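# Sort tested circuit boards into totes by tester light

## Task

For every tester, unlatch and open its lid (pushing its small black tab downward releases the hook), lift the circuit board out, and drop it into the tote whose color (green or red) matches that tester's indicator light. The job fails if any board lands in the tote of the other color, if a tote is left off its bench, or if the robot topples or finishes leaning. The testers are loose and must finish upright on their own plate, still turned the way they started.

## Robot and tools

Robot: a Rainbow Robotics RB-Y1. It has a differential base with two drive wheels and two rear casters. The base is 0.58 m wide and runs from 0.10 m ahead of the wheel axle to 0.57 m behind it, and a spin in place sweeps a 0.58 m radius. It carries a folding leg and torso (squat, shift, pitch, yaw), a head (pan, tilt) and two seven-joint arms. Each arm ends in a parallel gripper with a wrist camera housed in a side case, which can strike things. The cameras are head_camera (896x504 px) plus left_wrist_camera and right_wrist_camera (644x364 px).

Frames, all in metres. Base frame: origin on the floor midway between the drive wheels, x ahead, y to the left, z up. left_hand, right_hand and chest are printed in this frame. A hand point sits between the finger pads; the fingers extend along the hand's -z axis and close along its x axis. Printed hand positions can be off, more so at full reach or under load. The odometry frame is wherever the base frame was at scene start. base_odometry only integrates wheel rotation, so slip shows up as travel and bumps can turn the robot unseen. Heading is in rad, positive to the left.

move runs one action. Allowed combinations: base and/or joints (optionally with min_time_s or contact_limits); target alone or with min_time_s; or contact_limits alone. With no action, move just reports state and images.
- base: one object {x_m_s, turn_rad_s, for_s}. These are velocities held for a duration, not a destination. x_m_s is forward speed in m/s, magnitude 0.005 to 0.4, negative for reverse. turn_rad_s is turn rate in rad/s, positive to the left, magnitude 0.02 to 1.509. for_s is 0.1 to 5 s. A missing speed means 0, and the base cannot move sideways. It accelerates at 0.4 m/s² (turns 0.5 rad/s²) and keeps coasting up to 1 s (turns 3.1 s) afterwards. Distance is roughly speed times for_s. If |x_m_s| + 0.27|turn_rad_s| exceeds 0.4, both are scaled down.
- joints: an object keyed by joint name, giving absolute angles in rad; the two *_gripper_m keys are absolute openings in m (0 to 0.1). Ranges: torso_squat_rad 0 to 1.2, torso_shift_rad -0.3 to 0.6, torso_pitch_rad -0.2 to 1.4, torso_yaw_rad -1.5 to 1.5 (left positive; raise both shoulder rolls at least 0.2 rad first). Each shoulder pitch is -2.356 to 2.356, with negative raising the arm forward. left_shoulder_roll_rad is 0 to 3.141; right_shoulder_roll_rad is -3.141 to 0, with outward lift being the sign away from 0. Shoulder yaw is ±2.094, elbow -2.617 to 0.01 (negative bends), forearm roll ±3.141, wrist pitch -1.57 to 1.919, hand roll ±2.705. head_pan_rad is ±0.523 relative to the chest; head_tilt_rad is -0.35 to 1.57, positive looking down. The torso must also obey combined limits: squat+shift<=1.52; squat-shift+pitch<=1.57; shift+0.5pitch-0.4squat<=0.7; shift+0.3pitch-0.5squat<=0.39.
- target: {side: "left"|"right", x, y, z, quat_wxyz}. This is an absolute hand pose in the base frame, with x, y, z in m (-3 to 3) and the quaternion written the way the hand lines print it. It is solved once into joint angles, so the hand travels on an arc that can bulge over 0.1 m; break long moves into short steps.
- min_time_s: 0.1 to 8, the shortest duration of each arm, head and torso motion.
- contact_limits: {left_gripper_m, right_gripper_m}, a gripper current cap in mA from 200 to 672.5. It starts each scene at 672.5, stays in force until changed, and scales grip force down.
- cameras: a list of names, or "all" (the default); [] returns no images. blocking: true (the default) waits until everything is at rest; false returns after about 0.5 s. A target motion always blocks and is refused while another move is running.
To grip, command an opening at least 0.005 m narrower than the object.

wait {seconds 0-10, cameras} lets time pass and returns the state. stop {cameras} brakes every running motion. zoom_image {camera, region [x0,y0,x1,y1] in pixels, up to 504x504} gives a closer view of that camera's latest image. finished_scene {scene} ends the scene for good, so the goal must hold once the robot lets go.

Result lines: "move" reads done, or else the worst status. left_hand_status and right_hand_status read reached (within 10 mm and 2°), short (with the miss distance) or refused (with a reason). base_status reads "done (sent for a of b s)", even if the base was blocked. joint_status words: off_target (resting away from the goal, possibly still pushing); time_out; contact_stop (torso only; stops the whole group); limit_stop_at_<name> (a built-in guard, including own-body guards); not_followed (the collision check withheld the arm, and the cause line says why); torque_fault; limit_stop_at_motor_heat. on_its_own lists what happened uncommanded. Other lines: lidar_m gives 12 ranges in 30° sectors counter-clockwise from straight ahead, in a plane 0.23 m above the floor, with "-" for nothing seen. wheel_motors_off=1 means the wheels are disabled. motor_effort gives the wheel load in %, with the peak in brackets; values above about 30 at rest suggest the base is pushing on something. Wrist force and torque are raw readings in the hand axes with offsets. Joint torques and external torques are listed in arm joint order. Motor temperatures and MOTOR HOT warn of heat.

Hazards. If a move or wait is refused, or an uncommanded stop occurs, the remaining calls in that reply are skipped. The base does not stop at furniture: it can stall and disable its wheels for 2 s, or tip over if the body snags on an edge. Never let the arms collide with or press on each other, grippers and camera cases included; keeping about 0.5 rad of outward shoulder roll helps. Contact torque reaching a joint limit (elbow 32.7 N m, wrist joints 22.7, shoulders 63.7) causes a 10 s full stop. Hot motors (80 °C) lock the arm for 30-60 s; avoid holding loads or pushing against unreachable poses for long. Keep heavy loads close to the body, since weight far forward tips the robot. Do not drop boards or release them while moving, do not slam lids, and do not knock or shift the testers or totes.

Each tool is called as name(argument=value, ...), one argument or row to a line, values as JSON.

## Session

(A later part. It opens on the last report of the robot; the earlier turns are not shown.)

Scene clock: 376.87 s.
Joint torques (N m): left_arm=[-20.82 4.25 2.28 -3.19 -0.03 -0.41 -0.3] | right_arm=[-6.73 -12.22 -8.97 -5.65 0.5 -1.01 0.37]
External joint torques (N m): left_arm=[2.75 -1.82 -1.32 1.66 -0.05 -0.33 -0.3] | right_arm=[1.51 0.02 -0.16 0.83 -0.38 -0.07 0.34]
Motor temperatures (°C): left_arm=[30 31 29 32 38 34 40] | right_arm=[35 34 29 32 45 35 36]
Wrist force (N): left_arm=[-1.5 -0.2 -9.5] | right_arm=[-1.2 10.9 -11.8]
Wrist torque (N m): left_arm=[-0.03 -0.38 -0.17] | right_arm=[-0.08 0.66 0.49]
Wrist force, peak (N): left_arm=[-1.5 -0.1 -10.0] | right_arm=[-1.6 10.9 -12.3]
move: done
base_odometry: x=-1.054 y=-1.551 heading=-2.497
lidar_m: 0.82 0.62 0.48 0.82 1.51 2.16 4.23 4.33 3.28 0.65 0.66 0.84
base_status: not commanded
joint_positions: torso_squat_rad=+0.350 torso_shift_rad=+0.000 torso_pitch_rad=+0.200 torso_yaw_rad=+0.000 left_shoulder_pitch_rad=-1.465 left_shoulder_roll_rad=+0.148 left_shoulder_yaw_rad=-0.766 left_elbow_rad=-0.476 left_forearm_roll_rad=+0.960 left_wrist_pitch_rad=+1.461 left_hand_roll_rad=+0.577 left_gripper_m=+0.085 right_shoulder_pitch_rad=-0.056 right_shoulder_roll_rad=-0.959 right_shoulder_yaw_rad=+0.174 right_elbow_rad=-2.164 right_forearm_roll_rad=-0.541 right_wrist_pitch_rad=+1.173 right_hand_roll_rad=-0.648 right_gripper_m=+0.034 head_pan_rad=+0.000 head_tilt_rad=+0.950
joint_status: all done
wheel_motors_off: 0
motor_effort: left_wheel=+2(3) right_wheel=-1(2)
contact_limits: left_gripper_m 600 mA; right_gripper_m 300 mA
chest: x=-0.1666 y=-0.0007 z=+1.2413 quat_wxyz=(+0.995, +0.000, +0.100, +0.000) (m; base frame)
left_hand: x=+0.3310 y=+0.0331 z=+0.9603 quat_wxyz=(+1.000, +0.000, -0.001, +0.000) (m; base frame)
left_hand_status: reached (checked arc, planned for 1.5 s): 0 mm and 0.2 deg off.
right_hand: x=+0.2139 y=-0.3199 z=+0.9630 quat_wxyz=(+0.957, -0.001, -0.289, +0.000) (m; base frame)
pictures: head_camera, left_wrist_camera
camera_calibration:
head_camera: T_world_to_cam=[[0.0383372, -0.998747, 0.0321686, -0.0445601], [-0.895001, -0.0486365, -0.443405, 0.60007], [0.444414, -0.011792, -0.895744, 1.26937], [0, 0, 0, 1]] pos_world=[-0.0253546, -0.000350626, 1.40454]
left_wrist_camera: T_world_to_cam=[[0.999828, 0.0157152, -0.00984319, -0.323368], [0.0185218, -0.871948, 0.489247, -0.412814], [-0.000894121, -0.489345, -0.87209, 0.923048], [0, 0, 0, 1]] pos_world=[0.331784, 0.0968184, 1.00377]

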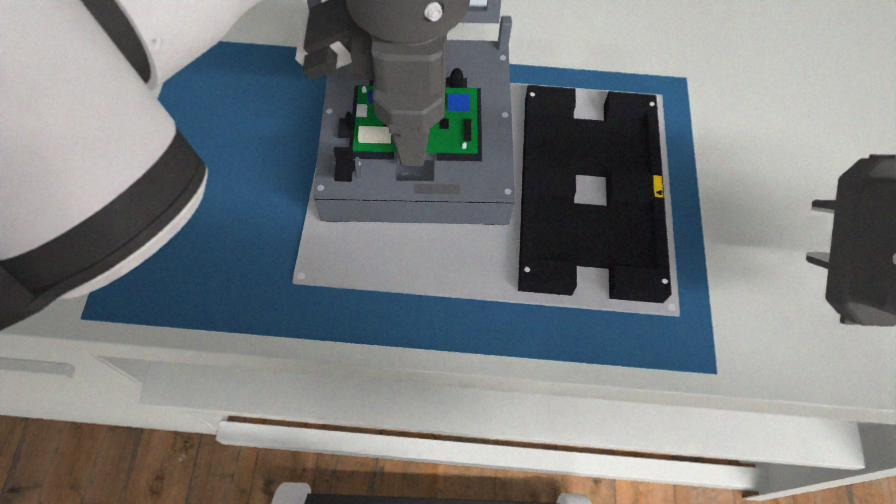

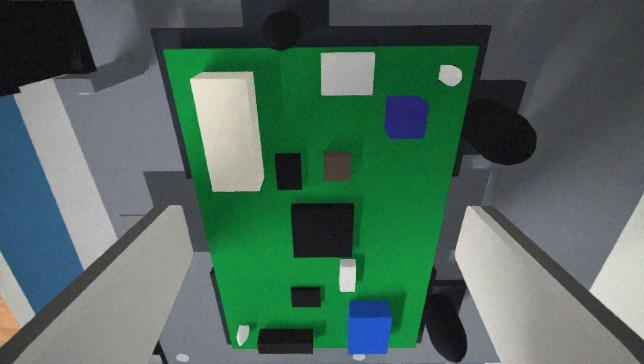

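move(
  target={"side":"left","x":0.331,"y":0.0315,"z":0.945,"quat_wxyz":[1,0,0,0]},
  min_time_s=1.5,
  cameras=["head_camera","left_wrist_camera"],
)

zoom_image(
  camera="head_camera",
  region=[300, 0, 600, 300],
)

Scene clock: 391.07 s.
Joint torques (N m): left_arm=[-23.05 4.25 3.82 -3.19 0.07 -0.43 -0.25] | right_arm=[-6.7 -12.08 -9.09 -5.68 0.51 -1.06 0.24]
External joint torques (N m): left_arm=[0.41 -1.8 1.15 1.54 0.05 -0.34 -0.25] | right_arm=[1.54 0.16 -0.28 0.8 -0.37 -0.12 0.21]
Motor temperatures (°C): left_arm=[30 31 29 32 38 34 40] | right_arm=[34 34 29 32 45 35 36]
Wrist force (N): left_arm=[-1.4 0.1 -9.4] | right_arm=[-1.5 10.8 -11.8]
Wrist torque (N m): left_arm=[-0.03 -0.36 -0.20] | right_arm=[-0.09 0.63 0.50]
Wrist force, peak (N): left_arm=[-1.6 0.1 -10.1] | right_arm=[-1.2 11.2 -12.2]
move: done
base_odometry: x=-1.054 y=-1.551 heading=-2.497
lidar_m: 0.82 0.62 0.49 0.82 1.52 2.16 4.22 4.33 3.27 0.66 0.67 0.85
base_status: not commanded
joint_positions: torso_squat_rad=+0.350 torso_shift_rad=+0.000 torso_pitch_rad=+0.200 torso_yaw_rad=+0.000 left_shoulder_pitch_rad=-1.483 left_shoulder_roll_rad=+0.096 left_shoulder_yaw_rad=-0.765 left_elbow_rad=-0.347 left_forearm_roll_rad=+0.959 left_wrist_pitch_rad=+1.392 left_hand_roll_rad=+0.525 left_gripper_m=+0.085 right_shoulder_pitch_rad=-0.056 right_shoulder_roll_rad=-0.959 right_shoulder_yaw_rad=+0.174 right_elbow_rad=-2.164 right_forearm_roll_rad=-0.541 right_wrist_pitch_rad=+1.173 right_hand_roll_rad=-0.648 right_gripper_m=+0.034 head_pan_rad=+0.000 head_tilt_rad=+0.950
joint_status: all done
wheel_motors_off: 0
motor_effort: left_wheel=+2(3) right_wheel=+1(2)
contact_limits: left_gripper_m 600 mA; right_gripper_m 300 mA
chest: x=-0.1666 y=-0.0007 z=+1.2413 quat_wxyz=(+0.995, +0.000, +0.100, +0.000) (m; base frame)
left_hand: x=+0.3306 y=+0.0320 z=+0.9451 quat_wxyz=(+1.000, -0.001, -0.003, +0.000) (m; base frame)
left_hand_status: reached (checked arc, planned for 1.5 s): 1 mm and 0.4 deg off.
right_hand: x=+0.2139 y=-0.3199 z=+0.9630 quat_wxyz=(+0.957, -0.001, -0.289, +0.000) (m; base frame)
pictures: head_camera, left_wrist_camera
camera_calibration:
head_camera: T_world_to_cam=[[0.0383372, -0.998747, 0.0321685, -0.04456], [-0.895001, -0.0486365, -0.443405, 0.60007], [0.444414, -0.0117919, -0.895744, 1.26937], [0, 0, 0, 1]] pos_world=[-0.0253545, -0.000350605, 1.40454]
left_wrist_camera: T_world_to_cam=[[0.999859, 0.0157169, -0.00590623, -0.326827], [0.0165945, -0.871531, 0.490059, -0.406506], [0.00255476, -0.490088, -0.871669, 0.907612], [0, 0, 0, 1]] pos_world=[0.331208, 0.0956631, 0.988419]

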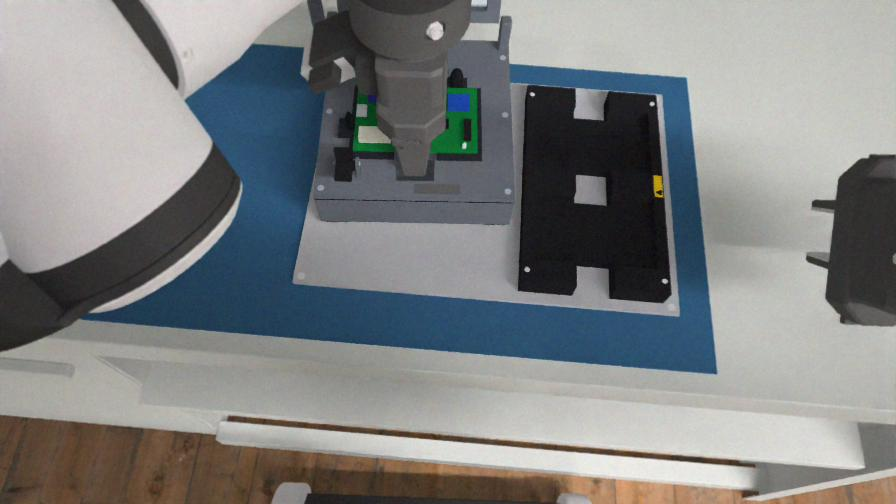

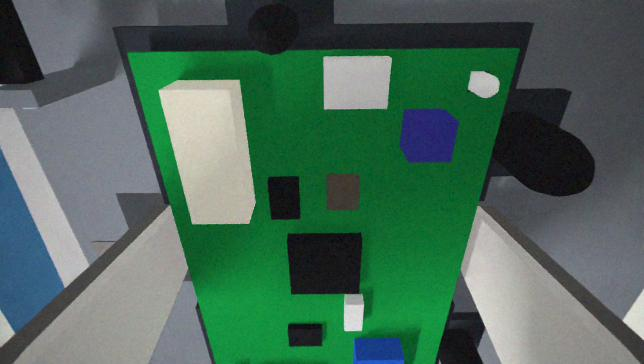

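Scaled by 1.680 from the camera's 896x504 image, which has a finer 1280x720 frame.

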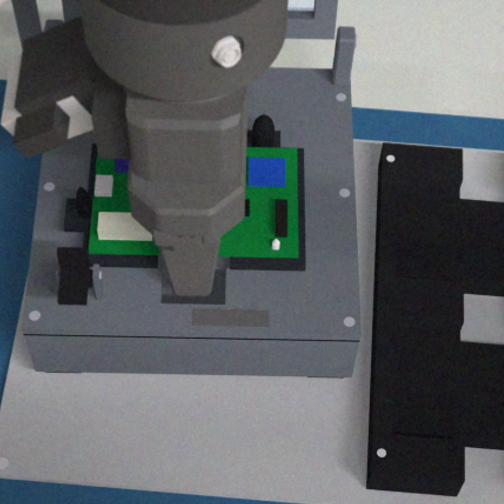

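move(
  contact_limits={"left_gripper_m":450},
  joints={"left_gripper_m":0.055},
  cameras=["head_camera","left_wrist_camera"],
)

zoom_image(
  camera="head_camera",
  region=[300, 0, 600, 300],
)

Scene clock: 398.63 s.
Joint torques (N m): left_arm=[-23.03 4.27 4.1 -3.19 0.07 -0.33 -0.28] | right_arm=[-6.47 -12.3 -8.93 -5.55 0.54 -1 0.27]
External joint torques (N m): left_arm=[0.43 -1.77 1.42 1.53 0.05 -0.24 -0.28] | right_arm=[1.77 -0.07 -0.11 0.93 -0.34 -0.07 0.24]
Motor temperatures (°C): left_arm=[30 31 29 32 38 34 40] | right_arm=[34 34 29 32 45 35 36]
Wrist force (N): left_arm=[-0.7 0.0 -9.8] | right_arm=[-1.6 10.6 -12.0]
Wrist torque (N m): left_arm=[-0.05 -0.37 -0.16] | right_arm=[-0.06 0.62 0.49]
Wrist force, peak (N): left_arm=[-0.5 0.1 -10.4] | right_arm=[-1.3 10.9 -12.4]
move: off_target
base_odometry: x=-1.054 y=-1.551 heading=-2.497
lidar_m: 0.82 0.61 0.49 0.82 1.53 2.15 4.22 4.32 3.27 0.66 0.68 0.85
base_status: not commanded
joint_positions: torso_squat_rad=+0.350 torso_shift_rad=+0.000 torso_pitch_rad=+0.200 torso_yaw_rad=+0.000 left_shoulder_pitch_rad=-1.483 left_shoulder_roll_rad=+0.096 left_shoulder_yaw_rad=-0.765 left_elbow_rad=-0.347 left_forearm_roll_rad=+0.959 left_wrist_pitch_rad=+1.392 left_hand_roll_rad=+0.525 left_gripper_m=+0.071 right_shoulder_pitch_rad=-0.056 right_shoulder_roll_rad=-0.959 right_shoulder_yaw_rad=+0.174 right_elbow_rad=-2.164 right_forearm_roll_rad=-0.541 right_wrist_pitch_rad=+1.173 right_hand_roll_rad=-0.648 right_gripper_m=+0.034 head_pan_rad=+0.000 head_tilt_rad=+0.950
joint_status: left_gripper_m off_target (ended at +0.071, target +0.055)
wheel_motors_off: 0
motor_effort: left_wheel=+0(4) right_wheel=-1(2)
contact_limits: left_gripper_m 450 mA; right_gripper_m 300 mA
chest: x=-0.1666 y=-0.0007 z=+1.2413 quat_wxyz=(+0.995, +0.000, +0.100, +0.000) (m; base frame)
left_hand: x=+0.3306 y=+0.0319 z=+0.9451 quat_wxyz=(+1.000, -0.001, -0.003, +0.000) (m; base frame)
right_hand: x=+0.2139 y=-0.3199 z=+0.9630 quat_wxyz=(+0.957, -0.001, -0.289, +0.000) (m; base frame)
pictures: head_camera, left_wrist_camera
camera_calibration:
head_camera: T_world_to_cam=[[0.0383371, -0.998747, 0.0321684, -0.04456], [-0.895001, -0.0486363, -0.443405, 0.60007], [0.444414, -0.0117918, -0.895744, 1.26937], [0, 0, 0, 1]] pos_world=[-0.0253546, -0.000350823, 1.40454]
left_wrist_camera: T_world_to_cam=[[0.999859, 0.0157109, -0.00586111, -0.326881], [0.0165671, -0.871527, 0.490067, -0.406512], [0.00259126, -0.490095, -0.871665, 0.907599], [0, 0, 0, 1]] pos_world=[0.331218, 0.095659, 0.988425]

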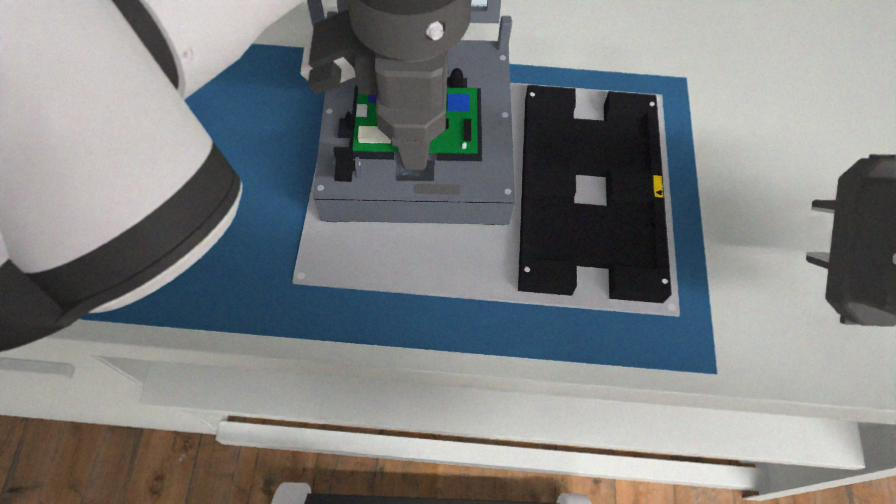

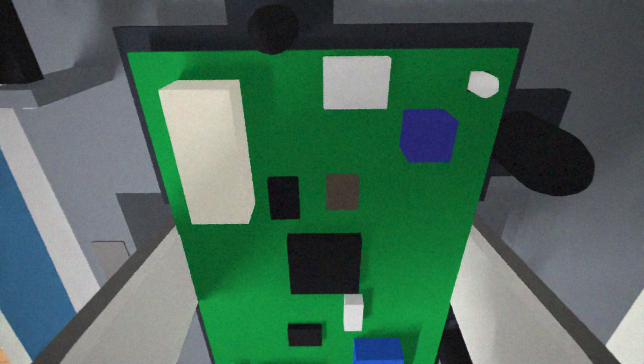

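Scaled by 1.680 from the camera's 896x504 image, which has a finer 1280x720 frame.

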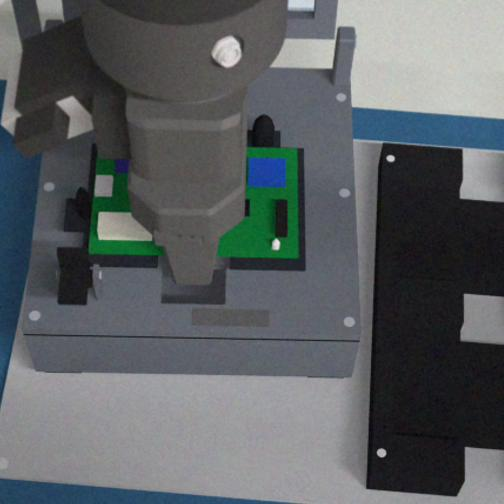

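move(
  joints={"left_gripper_m":0.085},
  cameras=[],
)

move(
  target={"side":"left","x":0.331,"y":0.0295,"z":0.945,"quat_wxyz":[1,0,0,0]},
  cameras=[],
)

move(
  joints={"left_gripper_m":0.055},
  cameras=[],
)

move(
  contact_limits={"left_gripper_m":600},
  joints={"left_gripper_m":0.055},
  cameras=["head_camera","left_wrist_camera"],
)

zoom_image(
  camera="head_camera",
  region=[300, 0, 600, 300],
)

Scene clock: 410.50 s.
Joint torques (N m): left_arm=[-22.96 4.42 4.01 -3.15 0.08 -0.24 -0.27] | right_arm=[-6.77 -12.07 -9.04 -5.79 0.5 -1.03 0.28]
External joint torques (N m): left_arm=[0.5 -1.62 1.33 1.58 0.07 -0.15 -0.27] | right_arm=[1.47 0.17 -0.22 0.7 -0.38 -0.09 0.24]
Motor temperatures (°C): left_arm=[30 31 29 32 38 34 40] | right_arm=[34 34 29 32 45 35 36]
Wrist force (N): left_arm=[-1.6 0.2 -9.4] | right_arm=[-1.1 10.7 -12.1]
Wrist torque (N m): left_arm=[-0.04 -0.38 -0.19] | right_arm=[-0.07 0.65 0.50]
Wrist force, peak (N): left_arm=[-0.3 0.0 -10.5] | right_arm=[-1.2 11.2 -12.1]
move: done
base_odometry: x=-1.054 y=-1.551 heading=-2.497
lidar_m: 0.82 0.62 0.48 0.81 1.52 2.17 4.23 4.32 3.28 0.65 0.67 0.85
base_status: not commanded
joint_positions: torso_squat_rad=+0.350 torso_shift_rad=+0.000 torso_pitch_rad=+0.200 torso_yaw_rad=+0.000 left_shoulder_pitch_rad=-1.483 left_shoulder_roll_rad=+0.096 left_shoulder_yaw_rad=-0.765 left_elbow_rad=-0.347 left_forearm_roll_rad=+0.959 left_wrist_pitch_rad=+1.392 left_hand_roll_rad=+0.525 left_gripper_m=+0.085 right_shoulder_pitch_rad=-0.056 right_shoulder_roll_rad=-0.959 right_shoulder_yaw_rad=+0.174 right_elbow_rad=-2.164 right_forearm_roll_rad=-0.541 right_wrist_pitch_rad=+1.173 right_hand_roll_rad=-0.648 right_gripper_m=+0.034 head_pan_rad=+0.000 head_tilt_rad=+0.950
joint_status: all done
wheel_motors_off: 0
motor_effort: left_wheel=+2(2) right_wheel=+1(2)
contact_limits: left_gripper_m 450 mA; right_gripper_m 300 mA
chest: x=-0.1666 y=-0.0007 z=+1.2413 quat_wxyz=(+0.995, +0.000, +0.100, +0.000) (m; base frame)
left_hand: x=+0.3306 y=+0.0319 z=+0.9451 quat_wxyz=(+1.000, -0.001, -0.003, +0.000) (m; base frame)
right_hand: x=+0.2139 y=-0.3199 z=+0.9630 quat_wxyz=(+0.957, -0.001, -0.289, +0.000) (m; base frame)
pictures: none
No camera images: "cameras" was empty.

Scene clock: 411.23 s.
Joint torques (N m): left_arm=[-22.61 4.83 3.15 -3.63 0.19 -0.27 -0.01] | right_arm=[-6.76 -12.16 -8.72 -5.58 0.5 -1 0.29]
External joint torques (N m): left_arm=[0.84 -1.29 0.81 1.04 0.17 -0.17 -0.01] | right_arm=[1.48 0.07 0.1 0.9 -0.38 -0.06 0.26]
Motor temperatures (°C): left_arm=[30 31 29 32 38 34 40] | right_arm=[34 34 29 32 45 35 36]
Wrist force (N): left_arm=[-1.5 0.2 -9.7] | right_arm=[-1.5 10.7 -12.3]
Wrist torque (N m): left_arm=[-0.04 -0.37 -0.20] | right_arm=[-0.07 0.62 0.49]
Wrist force, peak (N): left_arm=[-1.5 0.5 -10.1] | right_arm=[-1.3 10.8 -12.3]
move: done
base_odometry: x=-1.054 y=-1.551 heading=-2.498
lidar_m: 0.82 0.62 0.49 0.82 1.51 2.16 4.22 4.32 3.29 0.66 0.66 0.84
base_status: not commanded
joint_positions: torso_squat_rad=+0.350 torso_shift_rad=+0.000 torso_pitch_rad=+0.200 torso_yaw_rad=+0.000 left_shoulder_pitch_rad=-1.502 left_shoulder_roll_rad=+0.077 left_shoulder_yaw_rad=-0.761 left_elbow_rad=-0.299 left_forearm_roll_rad=+0.963 left_wrist_pitch_rad=+1.377 left_hand_roll_rad=+0.508 left_gripper_m=+0.085 right_shoulder_pitch_rad=-0.056 right_shoulder_roll_rad=-0.959 right_shoulder_yaw_rad=+0.174 right_elbow_rad=-2.164 right_forearm_roll_rad=-0.541 right_wrist_pitch_rad=+1.173 right_hand_roll_rad=-0.648 right_gripper_m=+0.034 head_pan_rad=+0.000 head_tilt_rad=+0.950
joint_status: all done
wheel_motors_off: 0
motor_effort: left_wheel=+1(2) right_wheel=-1(2)
contact_limits: left_gripper_m 450 mA; right_gripper_m 300 mA
chest: x=-0.1666 y=-0.0007 z=+1.2413 quat_wxyz=(+0.995, +0.000, +0.100, +0.000) (m; base frame)
left_hand: x=+0.3307 y=+0.0299 z=+0.9451 quat_wxyz=(+1.000, -0.001, -0.004, +0.000) (m; base frame)
left_hand_status: reached (checked arc, planned for 0.3 s): 1 mm and 0.4 deg off.
right_hand: x=+0.2139 y=-0.3199 z=+0.9630 quat_wxyz=(+0.957, -0.001, -0.289, +0.000) (m; base frame)
pictures: none
No camera images: "cameras" was empty.

Scene clock: 412.07 s.
Joint torques (N m): left_arm=[-22.34 4.84 3.17 -3.65 0.29 -0.07 -0.09] | right_arm=[-7 -12.24 -9 -5.64 0.51 -1.07 0.4]
External joint torques (N m): left_arm=[1.11 -1.29 0.83 1.03 0.28 0.02 -0.09] | right_arm=[1.24 -0.01 -0.18 0.84 -0.37 -0.13 0.37]
Motor temperatures (°C): left_arm=[30 31 29 32 38 34 40] | right_arm=[34 34 29 32 45 35 36]
Wrist force (N): left_arm=[-0.8 0.2 -8.2] | right_arm=[-1.3 10.8 -11.9]
Wrist torque (N m): left_arm=[-0.06 -0.39 -0.17] | right_arm=[-0.10 0.65 0.50]
Wrist force, peak (N): left_arm=[0.0 0.2 -10.7] | right_arm=[-1.6 11.0 -12.1]
move: off_target
base_odometry: x=-1.054 y=-1.551 heading=-2.498
lidar_m: 0.82 0.62 0.48 0.83 1.52 2.15 4.22 4.33 3.28 0.65 0.67 0.85
base_status: not commanded
joint_positions: torso_squat_rad=+0.350 torso_shift_rad=+0.000 torso_pitch_rad=+0.200 torso_yaw_rad=+0.000 left_shoulder_pitch_rad=-1.502 left_shoulder_roll_rad=+0.077 left_shoulder_yaw_rad=-0.761 left_elbow_rad=-0.299 left_forearm_roll_rad=+0.963 left_wrist_pitch_rad=+1.377 left_hand_roll_rad=+0.508 left_gripper_m=+0.071 right_shoulder_pitch_rad=-0.056 right_shoulder_roll_rad=-0.959 right_shoulder_yaw_rad=+0.174 right_elbow_rad=-2.164 right_forearm_roll_rad=-0.541 right_wrist_pitch_rad=+1.173 right_hand_roll_rad=-0.648 right_gripper_m=+0.034 head_pan_rad=+0.000 head_tilt_rad=+0.950
joint_status: left_gripper_m off_target (ended at +0.071, target +0.055)
wheel_motors_off: 0
motor_effort: left_wheel=+0(2) right_wheel=+1(2)
contact_limits: left_gripper_m 450 mA; right_gripper_m 300 mA
chest: x=-0.1666 y=-0.0007 z=+1.2413 quat_wxyz=(+0.995, +0.000, +0.100, +0.000) (m; base frame)
left_hand: x=+0.3307 y=+0.0299 z=+0.9451 quat_wxyz=(+1.000, -0.001, -0.004, +0.000) (m; base frame)
right_hand: x=+0.2139 y=-0.3199 z=+0.9630 quat_wxyz=(+0.957, -0.001, -0.289, +0.000) (m; base frame)
pictures: none
No camera images: "cameras" was empty.

Scene clock: 412.37 s.
Joint torques (N m): left_arm=[-22.26 4.69 3.22 -3.54 0.39 -0.06 -0.06] | right_arm=[-6.91 -12.14 -8.93 -5.47 0.44 -1.14 0.32]
External joint torques (N m): left_arm=[1.19 -1.44 0.88 1.14 0.37 0.04 -0.06] | right_arm=[1.33 0.1 -0.11 1.01 -0.44 -0.2 0.29]
Motor temperatures (°C): left_arm=[30 31 29 32 38 34 40] | right_arm=[34 34 29 32 45 35 36]
Wrist force (N): left_arm=[-0.2 0.1 -8.8] | right_arm=[-1.1 10.7 -12.0]
Wrist torque (N m): left_arm=[-0.03 -0.40 -0.14] | right_arm=[-0.06 0.68 0.50]
Wrist force, peak (N): left_arm=[0.2 0.2 -10.5] | right_arm=[-1.7 10.8 -12.3]
move: off_target
base_odometry: x=-1.054 y=-1.551 heading=-2.498
lidar_m: 0.81 0.62 0.48 0.82 1.50 2.15 4.22 4.32 3.28 0.65 0.67 0.85
base_status: not commanded
joint_positions: torso_squat_rad=+0.350 torso_shift_rad=+0.000 torso_pitch_rad=+0.200 torso_yaw_rad=+0.000 left_shoulder_pitch_rad=-1.502 left_shoulder_roll_rad=+0.077 left_shoulder_yaw_rad=-0.761 left_elbow_rad=-0.299 left_forearm_roll_rad=+0.963 left_wrist_pitch_rad=+1.377 left_hand_roll_rad=+0.508 left_gripper_m=+0.071 right_shoulder_pitch_rad=-0.056 right_shoulder_roll_rad=-0.959 right_shoulder_yaw_rad=+0.174 right_elbow_rad=-2.164 right_forearm_roll_rad=-0.541 right_wrist_pitch_rad=+1.173 right_hand_roll_rad=-0.648 right_gripper_m=+0.034 head_pan_rad=+0.000 head_tilt_rad=+0.950
joint_status: left_gripper_m off_target (ended at +0.071, target +0.055)
wheel_motors_off: 0
motor_effort: left_wheel=+2(2) right_wheel=-1(2)
contact_limits: left_gripper_m 600 mA; right_gripper_m 300 mA
chest: x=-0.1666 y=-0.0007 z=+1.2413 quat_wxyz=(+0.995, +0.000, +0.100, +0.000) (m; base frame)
left_hand: x=+0.3307 y=+0.0299 z=+0.9451 quat_wxyz=(+1.000, -0.001, -0.004, +0.000) (m; base frame)
right_hand: x=+0.2139 y=-0.3199 z=+0.9630 quat_wxyz=(+0.957, -0.001, -0.289, +0.000) (m; base frame)
pictures: head_camera, left_wrist_camera
camera_calibration:
head_camera: T_world_to_cam=[[0.0383413, -0.998747, 0.0321643, -0.0445555], [-0.895001, -0.0486383, -0.443405, 0.60007], [0.444414, -0.0117863, -0.895744, 1.26937], [0, 0, 0, 1]] pos_world=[-0.0253539, -0.000352143, 1.40454]
left_wrist_camera: T_world_to_cam=[[0.999866, 0.0155358, -0.00510612, -0.327625], [0.0160431, -0.87131, 0.490471, -0.408584], [0.00317086, -0.490488, -0.871442, 0.906245], [0, 0, 0, 1]] pos_world=[0.331263, 0.0935889, 0.988466]

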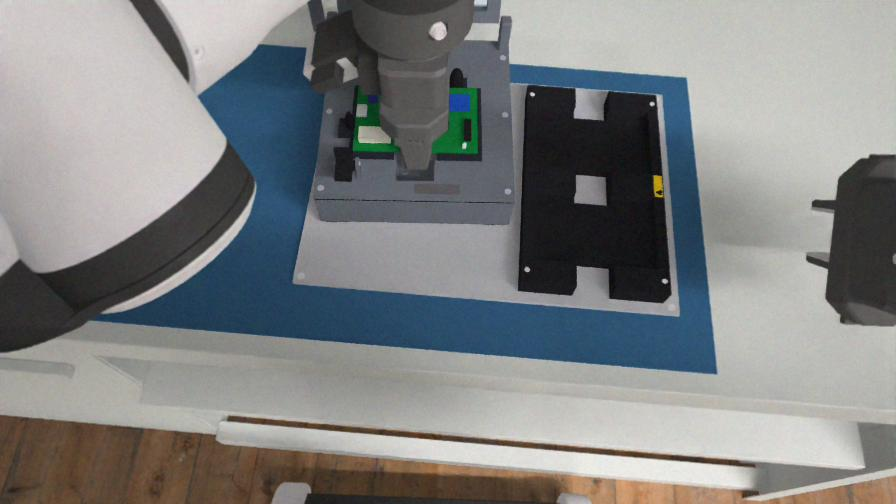

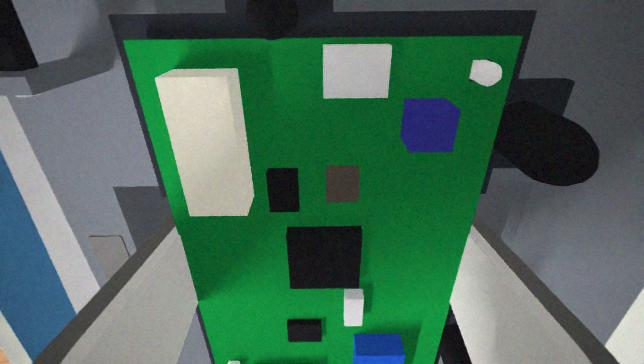

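Scaled by 1.680 from the camera's 896x504 image, which has a finer 1280x720 frame.

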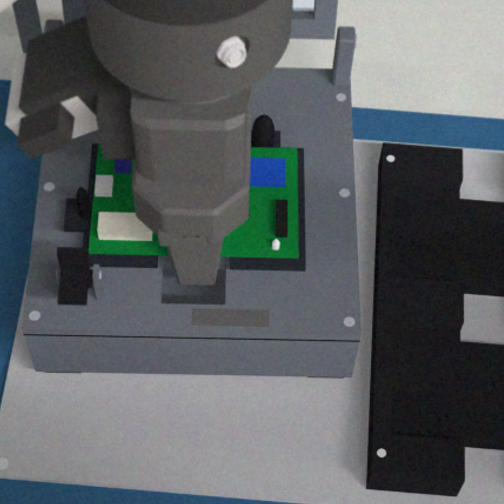

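Centred. Lift slowly.

move(
  target={"side":"left","x":0.331,"y":0.0298,"z":0.949,"quat_wxyz":[1,0,0,0]},
  min_time_s=1.5,
  cameras=[],
)

move(
  target={"side":"left","x":0.331,"y":0.0298,"z":0.954,"quat_wxyz":[1,0,0,0]},
  min_time_s=2,
  cameras=["head_camera","left_wrist_camera"],
)

zoom_image(
  camera="head_camera",
  region=[300, 0, 600, 300],
)

Scene clock: 421.23 s.
Joint torques (N m): left_arm=[-23.13 4.76 3.28 -2.99 0.33 0.49 -0.38] | right_arm=[-6.89 -12.25 -8.65 -5.53 0.54 -1.09 0.35]
External joint torques (N m): left_arm=[0.36 -1.5 1.06 1.67 0.31 0.57 -0.38] | right_arm=[1.35 -0.01 0.17 0.95 -0.35 -0.15 0.32]
Motor temperatures (°C): left_arm=[30 31 29 32 38 34 40] | right_arm=[34 34 29 32 45 35 36]
Wrist force (N): left_arm=[-0.8 -0.4 -10.3] | right_arm=[-1.3 10.7 -12.0]
Wrist torque (N m): left_arm=[-0.04 -0.40 -0.15] | right_arm=[-0.07 0.66 0.51]
Wrist force, peak (N): left_arm=[1.2 0.3 -12.3] | right_arm=[-1.5 10.9 -12.3]
move: done
base_odometry: x=-1.054 y=-1.551 heading=-2.498
lidar_m: 0.82 0.62 0.48 0.82 1.51 2.16 4.23 4.33 3.28 0.65 0.67 0.85
base_status: not commanded
joint_positions: torso_squat_rad=+0.350 torso_shift_rad=+0.000 torso_pitch_rad=+0.200 torso_yaw_rad=+0.000 left_shoulder_pitch_rad=-1.516 left_shoulder_roll_rad=+0.074 left_shoulder_yaw_rad=-0.757 left_elbow_rad=-0.282 left_forearm_roll_rad=+0.968 left_wrist_pitch_rad=+1.384 left_hand_roll_rad=+0.500 left_gripper_m=+0.071 right_shoulder_pitch_rad=-0.056 right_shoulder_roll_rad=-0.959 right_shoulder_yaw_rad=+0.174 right_elbow_rad=-2.164 right_forearm_roll_rad=-0.541 right_wrist_pitch_rad=+1.173 right_hand_roll_rad=-0.648 right_gripper_m=+0.034 head_pan_rad=+0.000 head_tilt_rad=+0.950
joint_status: all done
wheel_motors_off: 0
motor_effort: left_wheel=+2(3) right_wheel=+0(3)
contact_limits: left_gripper_m 600 mA; right_gripper_m 300 mA
chest: x=-0.1666 y=-0.0007 z=+1.2413 quat_wxyz=(+0.995, +0.000, +0.100, +0.000) (m; base frame)
left_hand: x=+0.3309 y=+0.0300 z=+0.9490 quat_wxyz=(+1.000, +0.000, -0.001, +0.000) (m; base frame)
left_hand_status: reached (checked arc, planned for 1.5 s): 0 mm and 0.2 deg off.
right_hand: x=+0.2139 y=-0.3199 z=+0.9630 quat_wxyz=(+0.957, -0.001, -0.289, +0.000) (m; base frame)
pictures: none
No camera images: "cameras" was empty.

Scene clock: 423.57 s.
Joint torques (N m): left_arm=[-23.42 7.56 3.61 -5.04 0.4 0.36 0.49] | right_arm=[-6.54 -12.33 -8.8 -5.6 0.4 -1.06 0.28]
External joint torques (N m): left_arm=[0.13 1.23 1.34 -0.38 0.38 0.44 0.49] | right_arm=[1.7 -0.09 0.02 0.88 -0.48 -0.12 0.25]
Motor temperatures (°C): left_arm=[30 31 29 32 38 34 40] | right_arm=[34 34 29 32 45 35 36]
Wrist force (N): left_arm=[-1.4 0.0 -9.8] | right_arm=[-1.5 11.0 -11.9]
Wrist torque (N m): left_arm=[-0.01 -0.37 -0.19] | right_arm=[-0.11 0.63 0.49]
Wrist force, peak (N): left_arm=[-0.2 0.2 -11.5] | right_arm=[-1.8 11.0 -12.4]
move: done
base_odometry: x=-1.054 y=-1.551 heading=-2.498
lidar_m: 0.82 0.63 0.48 0.83 1.52 2.16 4.22 4.33 3.28 0.65 0.67 0.84
base_status: not commanded
joint_positions: torso_squat_rad=+0.350 torso_shift_rad=+0.000 torso_pitch_rad=+0.200 torso_yaw_rad=+0.000 left_shoulder_pitch_rad=-1.523 left_shoulder_roll_rad=+0.078 left_shoulder_yaw_rad=-0.756 left_elbow_rad=-0.288 left_forearm_roll_rad=+0.970 left_wrist_pitch_rad=+1.399 left_hand_roll_rad=+0.502 left_gripper_m=+0.071 right_shoulder_pitch_rad=-0.056 right_shoulder_roll_rad=-0.959 right_shoulder_yaw_rad=+0.174 right_elbow_rad=-2.164 right_forearm_roll_rad=-0.541 right_wrist_pitch_rad=+1.173 right_hand_roll_rad=-0.648 right_gripper_m=+0.034 head_pan_rad=+0.000 head_tilt_rad=+0.950
joint_status: all done
wheel_motors_off: 0
motor_effort: left_wheel=+1(3) right_wheel=-1(3)
contact_limits: left_gripper_m 600 mA; right_gripper_m 300 mA
chest: x=-0.1666 y=-0.0007 z=+1.2413 quat_wxyz=(+0.995, +0.000, +0.100, +0.000) (m; base frame)
left_hand: x=+0.3310 y=+0.0297 z=+0.9537 quat_wxyz=(+1.000, +0.000, +0.001, +0.000) (m; base frame)
left_hand_status: reached (checked arc, planned for 2.0 s): 0 mm and 0.1 deg off.
right_hand: x=+0.2139 y=-0.3199 z=+0.9630 quat_wxyz=(+0.957, -0.001, -0.289, +0.000) (m; base frame)
pictures: head_camera, left_wrist_camera
camera_calibration:
head_camera: T_world_to_cam=[[0.0383415, -0.998747, 0.0321644, -0.0445556], [-0.895001, -0.0486385, -0.443405, 0.60007], [0.444414, -0.0117864, -0.895744, 1.26937], [0, 0, 0, 1]] pos_world=[-0.0253539, -0.00035199, 1.40454]
left_wrist_camera: T_world_to_cam=[[0.999792, 0.0150957, -0.0137333, -0.319603], [0.0198775, -0.872751, 0.487761, -0.411563], [-0.00462264, -0.487933, -0.872869, 0.917541], [0, 0, 0, 1]] pos_world=[0.331959, 0.0933311, 0.997248]

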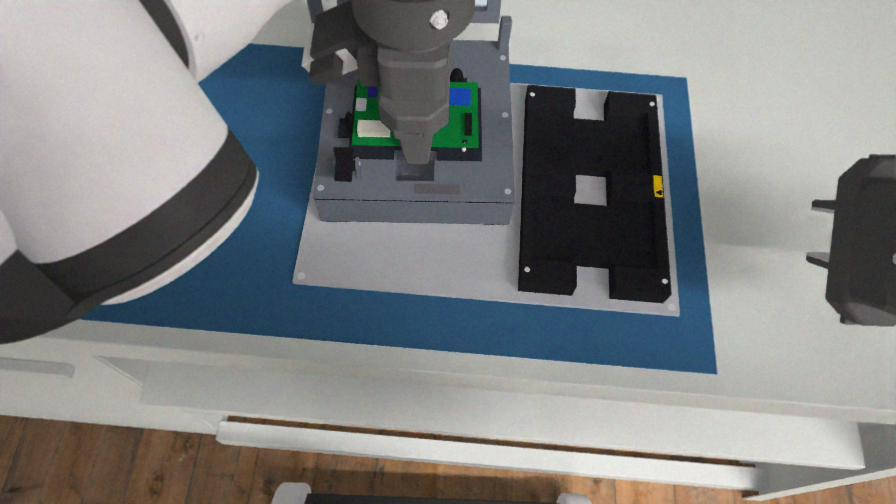

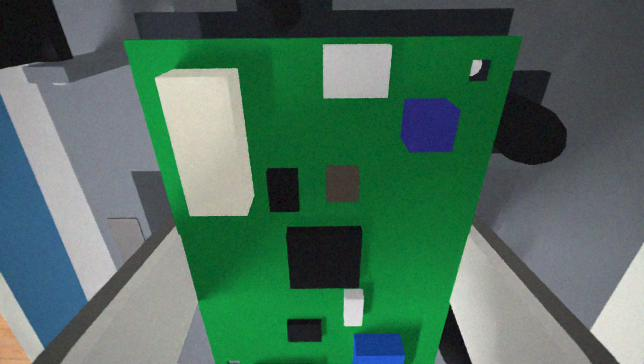

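Scaled by 1.680 from the camera's 896x504 image, which has a finer 1280x720 frame.

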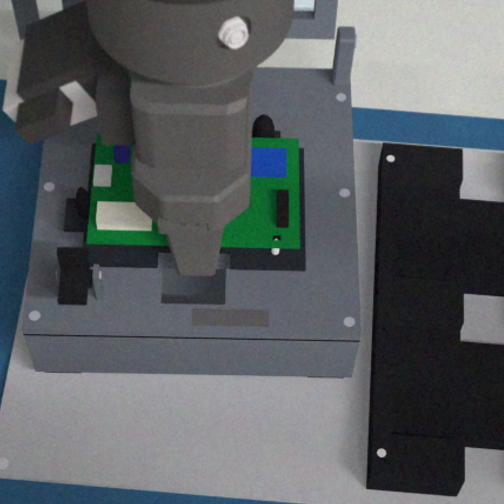

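move(
  target={"side":"left","x":0.331,"y":0.0298,"z":0.985,"quat_wxyz":[1,0,0,0]},
  min_time_s=2,
  cameras=[],
)

move(
  target={"side":"left","x":0.325,"y":0.035,"z":1.05,"quat_wxyz":[1,0,0,0]},
  min_time_s=1.5,
  cameras=[],
)

move(
  target={"side":"left","x":0.24,"y":0.25,"z":1.06,"quat_wxyz":[1,0,0,0]},
  min_time_s=2,
  cameras=["head_camera"],
)

zoom_image(
  camera="head_camera",
  region=[280, 0, 680, 400],
)

Scene clock: 433.07 s.
Joint torques (N m): left_arm=[-21.28 7.23 4.1 -5.18 0.4 0.24 0.47] | right_arm=[-6.5 -12.33 -8.85 -5.76 0.44 -1.02 0.32]
External joint torques (N m): left_arm=[2.45 0.88 0.07 -0.3 0.37 0.3 0.47] | right_arm=[1.74 -0.1 -0.03 0.73 -0.44 -0.08 0.29]
Motor temperatures (°C): left_arm=[31 31 29 32 38 34 40] | right_arm=[34 34 29 32 45 35 36]
Wrist force (N): left_arm=[-1.5 -0.1 -10.0] | right_arm=[-1.4 10.9 -12.0]
Wrist torque (N m): left_arm=[-0.02 -0.38 -0.21] | right_arm=[-0.11 0.63 0.50]
Wrist force, peak (N): left_arm=[2.1 -17.7 -13.8] | right_arm=[-1.6 11.1 -12.3]
move: done
base_odometry: x=-1.054 y=-1.551 heading=-2.498
lidar_m: 0.82 0.61 0.50 0.82 1.52 2.16 4.22 4.32 3.28 0.66 0.67 0.84
base_status: not commanded
joint_positions: torso_squat_rad=+0.350 torso_shift_rad=+0.000 torso_pitch_rad=+0.200 torso_yaw_rad=+0.000 left_shoulder_pitch_rad=-1.492 left_shoulder_roll_rad=+0.172 left_shoulder_yaw_rad=-0.755 left_elbow_rad=-0.534 left_forearm_roll_rad=+0.972 left_wrist_pitch_rad=+1.534 left_hand_roll_rad=+0.607 left_gripper_m=+0.071 right_shoulder_pitch_rad=-0.056 right_shoulder_roll_rad=-0.959 right_shoulder_yaw_rad=+0.174 right_elbow_rad=-2.164 right_forearm_roll_rad=-0.541 right_wrist_pitch_rad=+1.173 right_hand_roll_rad=-0.648 right_gripper_m=+0.034 head_pan_rad=+0.000 head_tilt_rad=+0.950
joint_status: all done
wheel_motors_off: 0
motor_effort: left_wheel=+1(3) right_wheel=-1(2)
contact_limits: left_gripper_m 600 mA; right_gripper_m 300 mA
chest: x=-0.1666 y=-0.0008 z=+1.2413 quat_wxyz=(+0.995, +0.000, +0.100, +0.000) (m; base frame)
left_hand: x=+0.3309 y=+0.0297 z=+0.9851 quat_wxyz=(+1.000, +0.001, +0.003, +0.000) (m; base frame)
left_hand_status: reached (checked arc, planned for 2.0 s): 0 mm and 0.4 deg off.
right_hand: x=+0.2139 y=-0.3200 z=+0.9630 quat_wxyz=(+0.957, -0.001, -0.289, +0.000) (m; base frame)
pictures: none
No camera images: "cameras" was empty.

Scene clock: 434.90 s.
Joint torques (N m): left_arm=[-23.21 7.54 7.25 -4.94 0.42 0.12 0.4] | right_arm=[-6.52 -12.32 -9.05 -5.68 0.45 -1.05 0.32]
External joint torques (N m): left_arm=[0.47 0.82 1.29 -0.15 0.4 0.18 0.4] | right_arm=[1.72 -0.08 -0.23 0.8 -0.43 -0.12 0.29]
Motor temperatures (°C): left_arm=[31 31 29 32 38 34 40] | right_arm=[34 34 29 32 45 35 36]
Wrist force (N): left_arm=[-1.3 0.1 -9.9] | right_arm=[-1.2 10.8 -12.1]
Wrist torque (N m): left_arm=[-0.06 -0.37 -0.20] | right_arm=[-0.08 0.67 0.50]
Wrist force, peak (N): left_arm=[-1.7 -0.1 -10.4] | right_arm=[-1.9 11.0 -12.2]
move: done
base_odometry: x=-1.054 y=-1.551 heading=-2.498
lidar_m: 0.81 0.62 0.48 0.82 1.52 2.15 4.22 4.32 3.28 0.65 0.66 0.83
base_status: not commanded
joint_positions: torso_squat_rad=+0.350 torso_shift_rad=+0.000 torso_pitch_rad=+0.200 torso_yaw_rad=+0.000 left_shoulder_pitch_rad=-1.498 left_shoulder_roll_rad=+0.299 left_shoulder_yaw_rad=-0.716 left_elbow_rad=-0.829 left_forearm_roll_rad=+1.011 left_wrist_pitch_rad=+1.730 left_hand_roll_rad=+0.732 left_gripper_m=+0.071 right_shoulder_pitch_rad=-0.056 right_shoulder_roll_rad=-0.959 right_shoulder_yaw_rad=+0.174 right_elbow_rad=-2.164 right_forearm_roll_rad=-0.541 right_wrist_pitch_rad=+1.173 right_hand_roll_rad=-0.648 right_gripper_m=+0.034 head_pan_rad=+0.000 head_tilt_rad=+0.950
joint_status: all done
wheel_motors_off: 0
motor_effort: left_wheel=+1(2) right_wheel=-2(2)
contact_limits: left_gripper_m 600 mA; right_gripper_m 300 mA
chest: x=-0.1666 y=-0.0008 z=+1.2413 quat_wxyz=(+0.995, +0.000, +0.100, +0.000) (m; base frame)
left_hand: x=+0.3248 y=+0.0350 z=+1.0499 quat_wxyz=(+1.000, +0.000, +0.001, +0.000) (m; base frame)
left_hand_status: reached (checked arc, planned for 1.5 s): 0 mm and 0.1 deg off.
right_hand: x=+0.2139 y=-0.3199 z=+0.9630 quat_wxyz=(+0.957, -0.001, -0.289, +0.000) (m; base frame)
pictures: none
No camera images: "cameras" was empty.

Scene clock: 437.23 s.
Joint torques (N m): left_arm=[-15.87 10.56 11.12 -2.8 0.23 0.09 0.4] | right_arm=[-6.73 -12.22 -9.03 -5.66 0.44 -1.1 0.21]
External joint torques (N m): left_arm=[1.58 0.06 1.28 -0.33 0.2 0.14 0.4] | right_arm=[1.51 0.02 -0.21 0.82 -0.44 -0.16 0.17]
Motor temperatures (°C): left_arm=[31 31 29 32 38 34 40] | right_arm=[34 34 29 32 45 35 36]
Wrist force (N): left_arm=[-1.6 -0.1 -9.7] | right_arm=[-1.1 10.6 -11.9]
Wrist torque (N m): left_arm=[-0.02 -0.41 -0.20] | right_arm=[-0.05 0.68 0.50]
Wrist force, peak (N): left_arm=[-1.4 0.1 -10.4] | right_arm=[-1.6 11.1 -12.2]
move: done
base_odometry: x=-1.054 y=-1.551 heading=-2.498
lidar_m: 0.82 0.62 0.48 0.82 1.51 2.16 4.21 4.33 3.28 0.65 0.66 0.84
base_status: not commanded
joint_positions: torso_squat_rad=+0.350 torso_shift_rad=+0.000 torso_pitch_rad=+0.200 torso_yaw_rad=+0.000 left_shoulder_pitch_rad=-1.018 left_shoulder_roll_rad=+1.051 left_shoulder_yaw_rad=-0.619 left_elbow_rad=-1.724 left_forearm_roll_rad=+1.309 left_wrist_pitch_rad=+1.779 left_hand_roll_rad=+0.785 left_gripper_m=+0.071 right_shoulder_pitch_rad=-0.056 right_shoulder_roll_rad=-0.959 right_shoulder_yaw_rad=+0.174 right_elbow_rad=-2.164 right_forearm_roll_rad=-0.541 right_wrist_pitch_rad=+1.173 right_hand_roll_rad=-0.648 right_gripper_m=+0.034 head_pan_rad=+0.000 head_tilt_rad=+0.950
joint_status: all done
wheel_motors_off: 0
motor_effort: left_wheel=+1(3) right_wheel=-1(3)
contact_limits: left_gripper_m 600 mA; right_gripper_m 300 mA
chest: x=-0.1666 y=-0.0007 z=+1.2413 quat_wxyz=(+0.995, +0.000, +0.100, +0.000) (m; base frame)
left_hand: x=+0.2399 y=+0.2498 z=+1.0604 quat_wxyz=(+1.000, +0.002, +0.002, -0.001) (m; base frame)
left_hand_status: reached (checked arc, planned for 2.0 s): 0 mm and 0.3 deg off.
right_hand: x=+0.2139 y=-0.3199 z=+0.9630 quat_wxyz=(+0.957, -0.001, -0.289, +0.000) (m; base frame)
pictures: head_camera
camera_calibration:
head_camera: T_world_to_cam=[[0.0383406, -0.998748, 0.0321363, -0.0445421], [-0.895002, -0.0486251, -0.443403, 0.60007], [0.444411, -0.0117617, -0.895746, 1.26937], [0, 0, 0, 1]] pos_world=[-0.0253494, -0.000377942, 1.40454]

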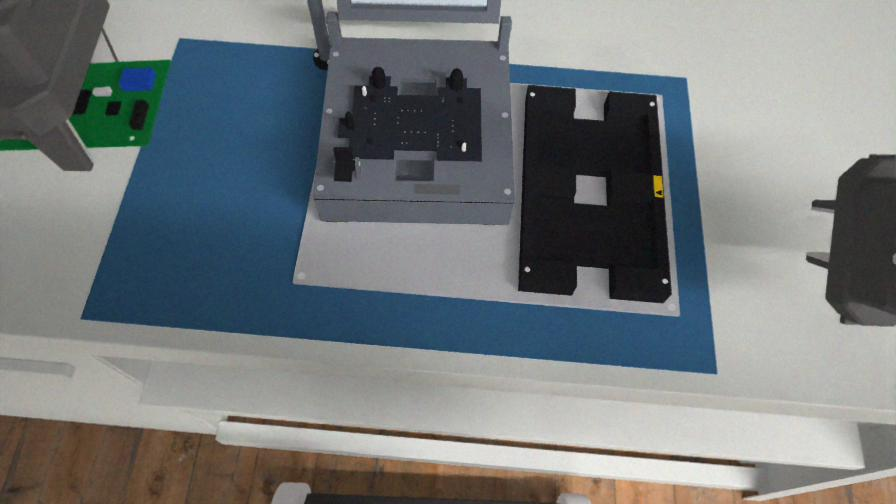

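Scaled by 1.260 from the camera's 896x504 image, which has a finer 1280x720 frame.

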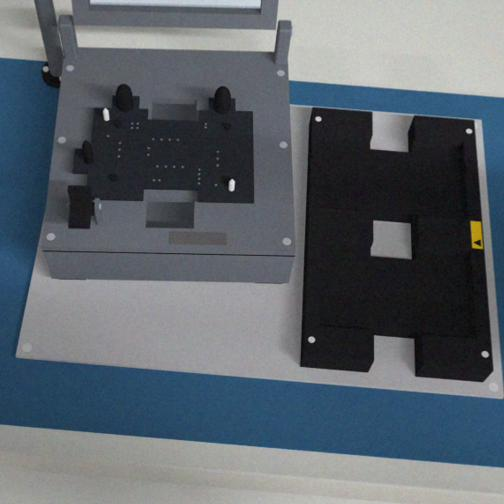

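move(
  base={"x_m_s":-0.16,"for_s":5},
  joints={"torso_pitch_rad":0,"head_tilt_rad":0.6},
  cameras=[],
)

move(
  base={"turn_rad_s":0.6,"for_s":4.81},
  cameras=["head_camera","left_wrist_camera"],
)

Scene clock: 465.13 s.
Joint torques (N m): left_arm=[-17.19 9.64 10.69 -1.61 -0.01 -0.11 0.4] | right_arm=[-10.02 -12.5 -9.32 -5.06 0.66 -1.21 0.32]
External joint torques (N m): left_arm=[1.38 0.03 0.68 -0.14 0.24 0.22 0.41] | right_arm=[1.37 -0.1 0.12 0.88 -0.38 -0.02 0.28]
Motor temperatures (°C): left_arm=[30 31 29 32 37 34 40] | right_arm=[34 34 29 32 45 35 36]
Wrist force (N): left_arm=[-3.1 -0.2 -9.7] | right_arm=[-2.4 10.6 -11.1]
Wrist torque (N m): left_arm=[-0.02 -0.47 -0.21] | right_arm=[-0.06 0.60 0.48]
Wrist force, peak (N): left_arm=[-3.0 0.0 -10.2] | right_arm=[-1.3 10.8 -12.6]
move: done
base_odometry: x=-0.414 y=-1.071 heading=-2.497
lidar_m: 1.62 1.10 1.44 1.48 1.55 2.22 3.42 4.01 3.23 3.16 1.33 1.11
base_status: done (sent for 5 of 5 s)
joint_positions: torso_squat_rad=+0.350 torso_shift_rad=+0.000 torso_pitch_rad=+0.000 torso_yaw_rad=+0.000 left_shoulder_pitch_rad=-1.018 left_shoulder_roll_rad=+1.051 left_shoulder_yaw_rad=-0.619 left_elbow_rad=-1.724 left_forearm_roll_rad=+1.309 left_wrist_pitch_rad=+1.779 left_hand_roll_rad=+0.785 left_gripper_m=+0.071 right_shoulder_pitch_rad=-0.056 right_shoulder_roll_rad=-0.959 right_shoulder_yaw_rad=+0.174 right_elbow_rad=-2.164 right_forearm_roll_rad=-0.541 right_wrist_pitch_rad=+1.173 right_hand_roll_rad=-0.648 right_gripper_m=+0.034 head_pan_rad=+0.000 head_tilt_rad=+0.600
joint_status: all done
wheel_motors_off: 0
motor_effort: left_wheel=+8(27) right_wheel=-4(22)
contact_limits: left_gripper_m 600 mA; right_gripper_m 300 mA
chest: x=-0.2280 y=-0.0007 z=+1.2475 quat_wxyz=(+1.000, +0.000, +0.000, +0.000) (m; base frame)
left_hand: x=+0.2063 y=+0.2498 z=+1.1510 quat_wxyz=(+0.995, +0.002, -0.098, -0.001) (m; base frame)
right_hand: x=+0.2001 y=-0.3200 z=+1.0503 quat_wxyz=(+0.924, -0.001, -0.383, -0.001) (m; base frame)
pictures: none
No camera images: "cameras" was empty.

Scene clock: 471.43 s.
Joint torques (N m): left_arm=[-17.23 9.84 10.69 -1.55 -0.04 -0.1 0.41] | right_arm=[-9.75 -12.56 -9.37 -5.1 0.66 -1.18 0.27]
External joint torques (N m): left_arm=[1.34 0.22 0.68 -0.09 0.21 0.23 0.42] | right_arm=[1.64 -0.16 0.07 0.84 -0.38 0.01 0.23]
Motor temperatures (°C): left_arm=[30 31 29 32 37 34 40] | right_arm=[34 34 29 32 45 35 36]
Wrist force (N): left_arm=[-3.1 -0.2 -9.9] | right_arm=[-2.3 10.4 -11.3]
Wrist torque (N m): left_arm=[-0.01 -0.49 -0.20] | right_arm=[-0.04 0.59 0.49]
Wrist force, peak (N): left_arm=[-2.9 -0.1 -10.2] | right_arm=[-2.3 11.1 -11.6]
move: done
base_odometry: x=-0.414 y=-1.071 heading=+0.383
lidar_m: 3.23 3.42 3.56 3.15 1.73 1.11 1.35 1.11 1.16 1.49 1.48 1.77
base_status: done (sent for 4.8 of 4.8 s)
joint_positions: torso_squat_rad=+0.350 torso_shift_rad=+0.000 torso_pitch_rad=+0.000 torso_yaw_rad=+0.000 left_shoulder_pitch_rad=-1.018 left_shoulder_roll_rad=+1.051 left_shoulder_yaw_rad=-0.619 left_elbow_rad=-1.724 left_forearm_roll_rad=+1.309 left_wrist_pitch_rad=+1.779 left_hand_roll_rad=+0.785 left_gripper_m=+0.071 right_shoulder_pitch_rad=-0.056 right_shoulder_roll_rad=-0.959 right_shoulder_yaw_rad=+0.174 right_elbow_rad=-2.164 right_forearm_roll_rad=-0.541 right_wrist_pitch_rad=+1.173 right_hand_roll_rad=-0.648 right_gripper_m=+0.034 head_pan_rad=+0.000 head_tilt_rad=+0.600
joint_status: not commanded
wheel_motors_off: 0
motor_effort: left_wheel=+1(29) right_wheel=+3(29)
contact_limits: left_gripper_m 600 mA; right_gripper_m 300 mA
chest: x=-0.2280 y=-0.0007 z=+1.2475 quat_wxyz=(+1.000, +0.000, +0.000, +0.000) (m; base frame)
left_hand: x=+0.2063 y=+0.2498 z=+1.1510 quat_wxyz=(+0.995, +0.002, -0.098, +0.000) (m; base frame)
right_hand: x=+0.2001 y=-0.3200 z=+1.0503 quat_wxyz=(+0.924, -0.001, -0.383, -0.001) (m; base frame)
pictures: head_camera, left_wrist_camera
camera_calibration:
head_camera: T_world_to_cam=[[0.0154743, -0.998759, 0.0473352, -0.0678663], [-0.531326, -0.0483174, -0.845789, 1.17373], [0.847026, -0.0120624, -0.531414, 0.882721], [0, 0, 0, 1]] pos_world=[-0.123004, -0.000422711, 1.46503]
left_wrist_camera: T_world_to_cam=[[0.983098, 0.014114, 0.182536, -0.417747], [-0.0764978, -0.874151, 0.479591, -0.283604], [0.166333, -0.485448, -0.858297, 1.14383], [0, 0, 0, 1]] pos_world=[0.198734, 0.313255, 1.19402]

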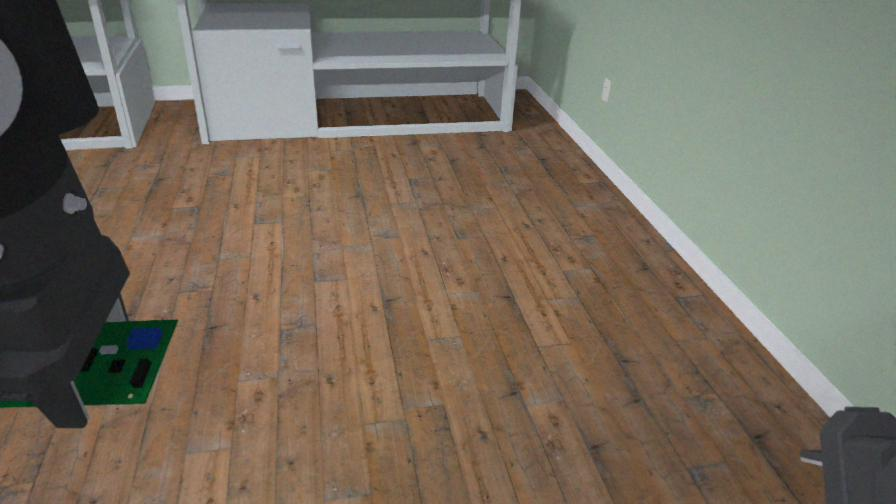

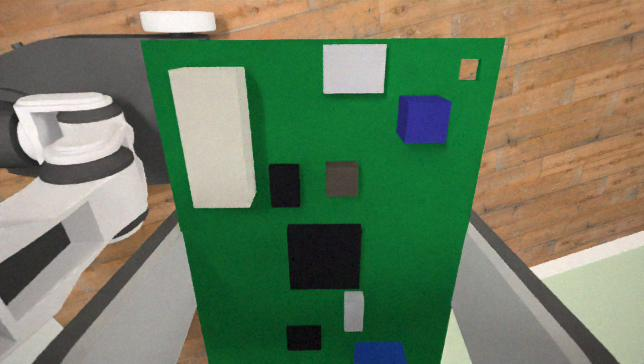

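move(
  base={"x_m_s":0.35,"for_s":4.9},
  joints={"head_tilt_rad":0.4},
  cameras=["head_camera"],
)

Scene clock: 480.77 s.
Joint torques (N m): left_arm=[-17.16 9.64 10.62 -1.51 -0.02 -0.17 0.43] | right_arm=[-9.95 -12.12 -9.44 -5.04 0.66 -1.25 0.34]
External joint torques (N m): left_arm=[1.41 0.02 0.61 -0.05 0.23 0.16 0.44] | right_arm=[1.43 0.28 0 0.91 -0.38 -0.06 0.3]
Motor temperatures (°C): left_arm=[30 31 30 32 37 34 40] | right_arm=[34 34 29 32 45 35 36]
Wrist force (N): left_arm=[-2.8 0.0 -9.8] | right_arm=[-2.4 10.6 -11.2]
Wrist torque (N m): left_arm=[-0.04 -0.46 -0.20] | right_arm=[-0.06 0.58 0.50]
Wrist force, peak (N): left_arm=[-3.0 -0.1 -10.2] | right_arm=[-2.1 10.8 -11.7]
move: done
base_odometry: x=+1.176 y=-0.430 heading=+0.383
lidar_m: 1.84 1.78 2.18 3.52 3.53 2.90 2.79 2.08 1.26 1.11 1.11 1.32
base_status: done (sent for 4.9 of 4.9 s)
joint_positions: torso_squat_rad=+0.350 torso_shift_rad=+0.000 torso_pitch_rad=+0.000 torso_yaw_rad=+0.000 left_shoulder_pitch_rad=-1.018 left_shoulder_roll_rad=+1.051 left_shoulder_yaw_rad=-0.619 left_elbow_rad=-1.724 left_forearm_roll_rad=+1.309 left_wrist_pitch_rad=+1.779 left_hand_roll_rad=+0.785 left_gripper_m=+0.071 right_shoulder_pitch_rad=-0.056 right_shoulder_roll_rad=-0.959 right_shoulder_yaw_rad=+0.174 right_elbow_rad=-2.164 right_forearm_roll_rad=-0.541 right_wrist_pitch_rad=+1.173 right_hand_roll_rad=-0.648 right_gripper_m=+0.034 head_pan_rad=+0.000 head_tilt_rad=+0.400
joint_status: all done
wheel_motors_off: 0
motor_effort: left_wheel=+1(30) right_wheel=-4(29)
contact_limits: left_gripper_m 600 mA; right_gripper_m 300 mA
chest: x=-0.2280 y=-0.0007 z=+1.2475 quat_wxyz=(+1.000, +0.000, +0.000, +0.000) (m; base frame)
left_hand: x=+0.2063 y=+0.2498 z=+1.1509 quat_wxyz=(+0.995, +0.002, -0.098, +0.000) (m; base frame)
right_hand: x=+0.2001 y=-0.3200 z=+1.0502 quat_wxyz=(+0.924, -0.001, -0.383, -0.001) (m; base frame)
pictures: head_camera
camera_calibration:
head_camera: T_world_to_cam=[[0.00558488, -0.998761, 0.0494499, -0.072964], [-0.352785, -0.048239, -0.93446, 1.3389], [0.935688, -0.0122263, -0.352617, 0.642111], [0, 0, 0, 1]] pos_world=[-0.128065, -0.00043588, 1.48118]

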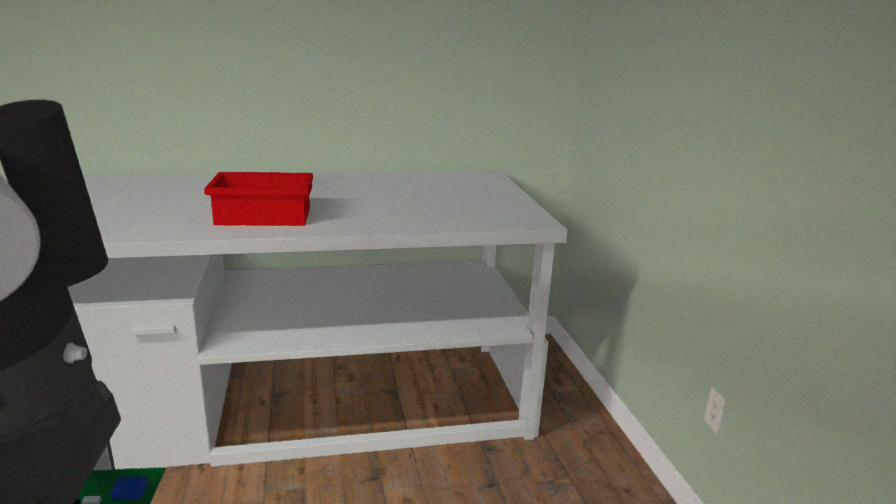

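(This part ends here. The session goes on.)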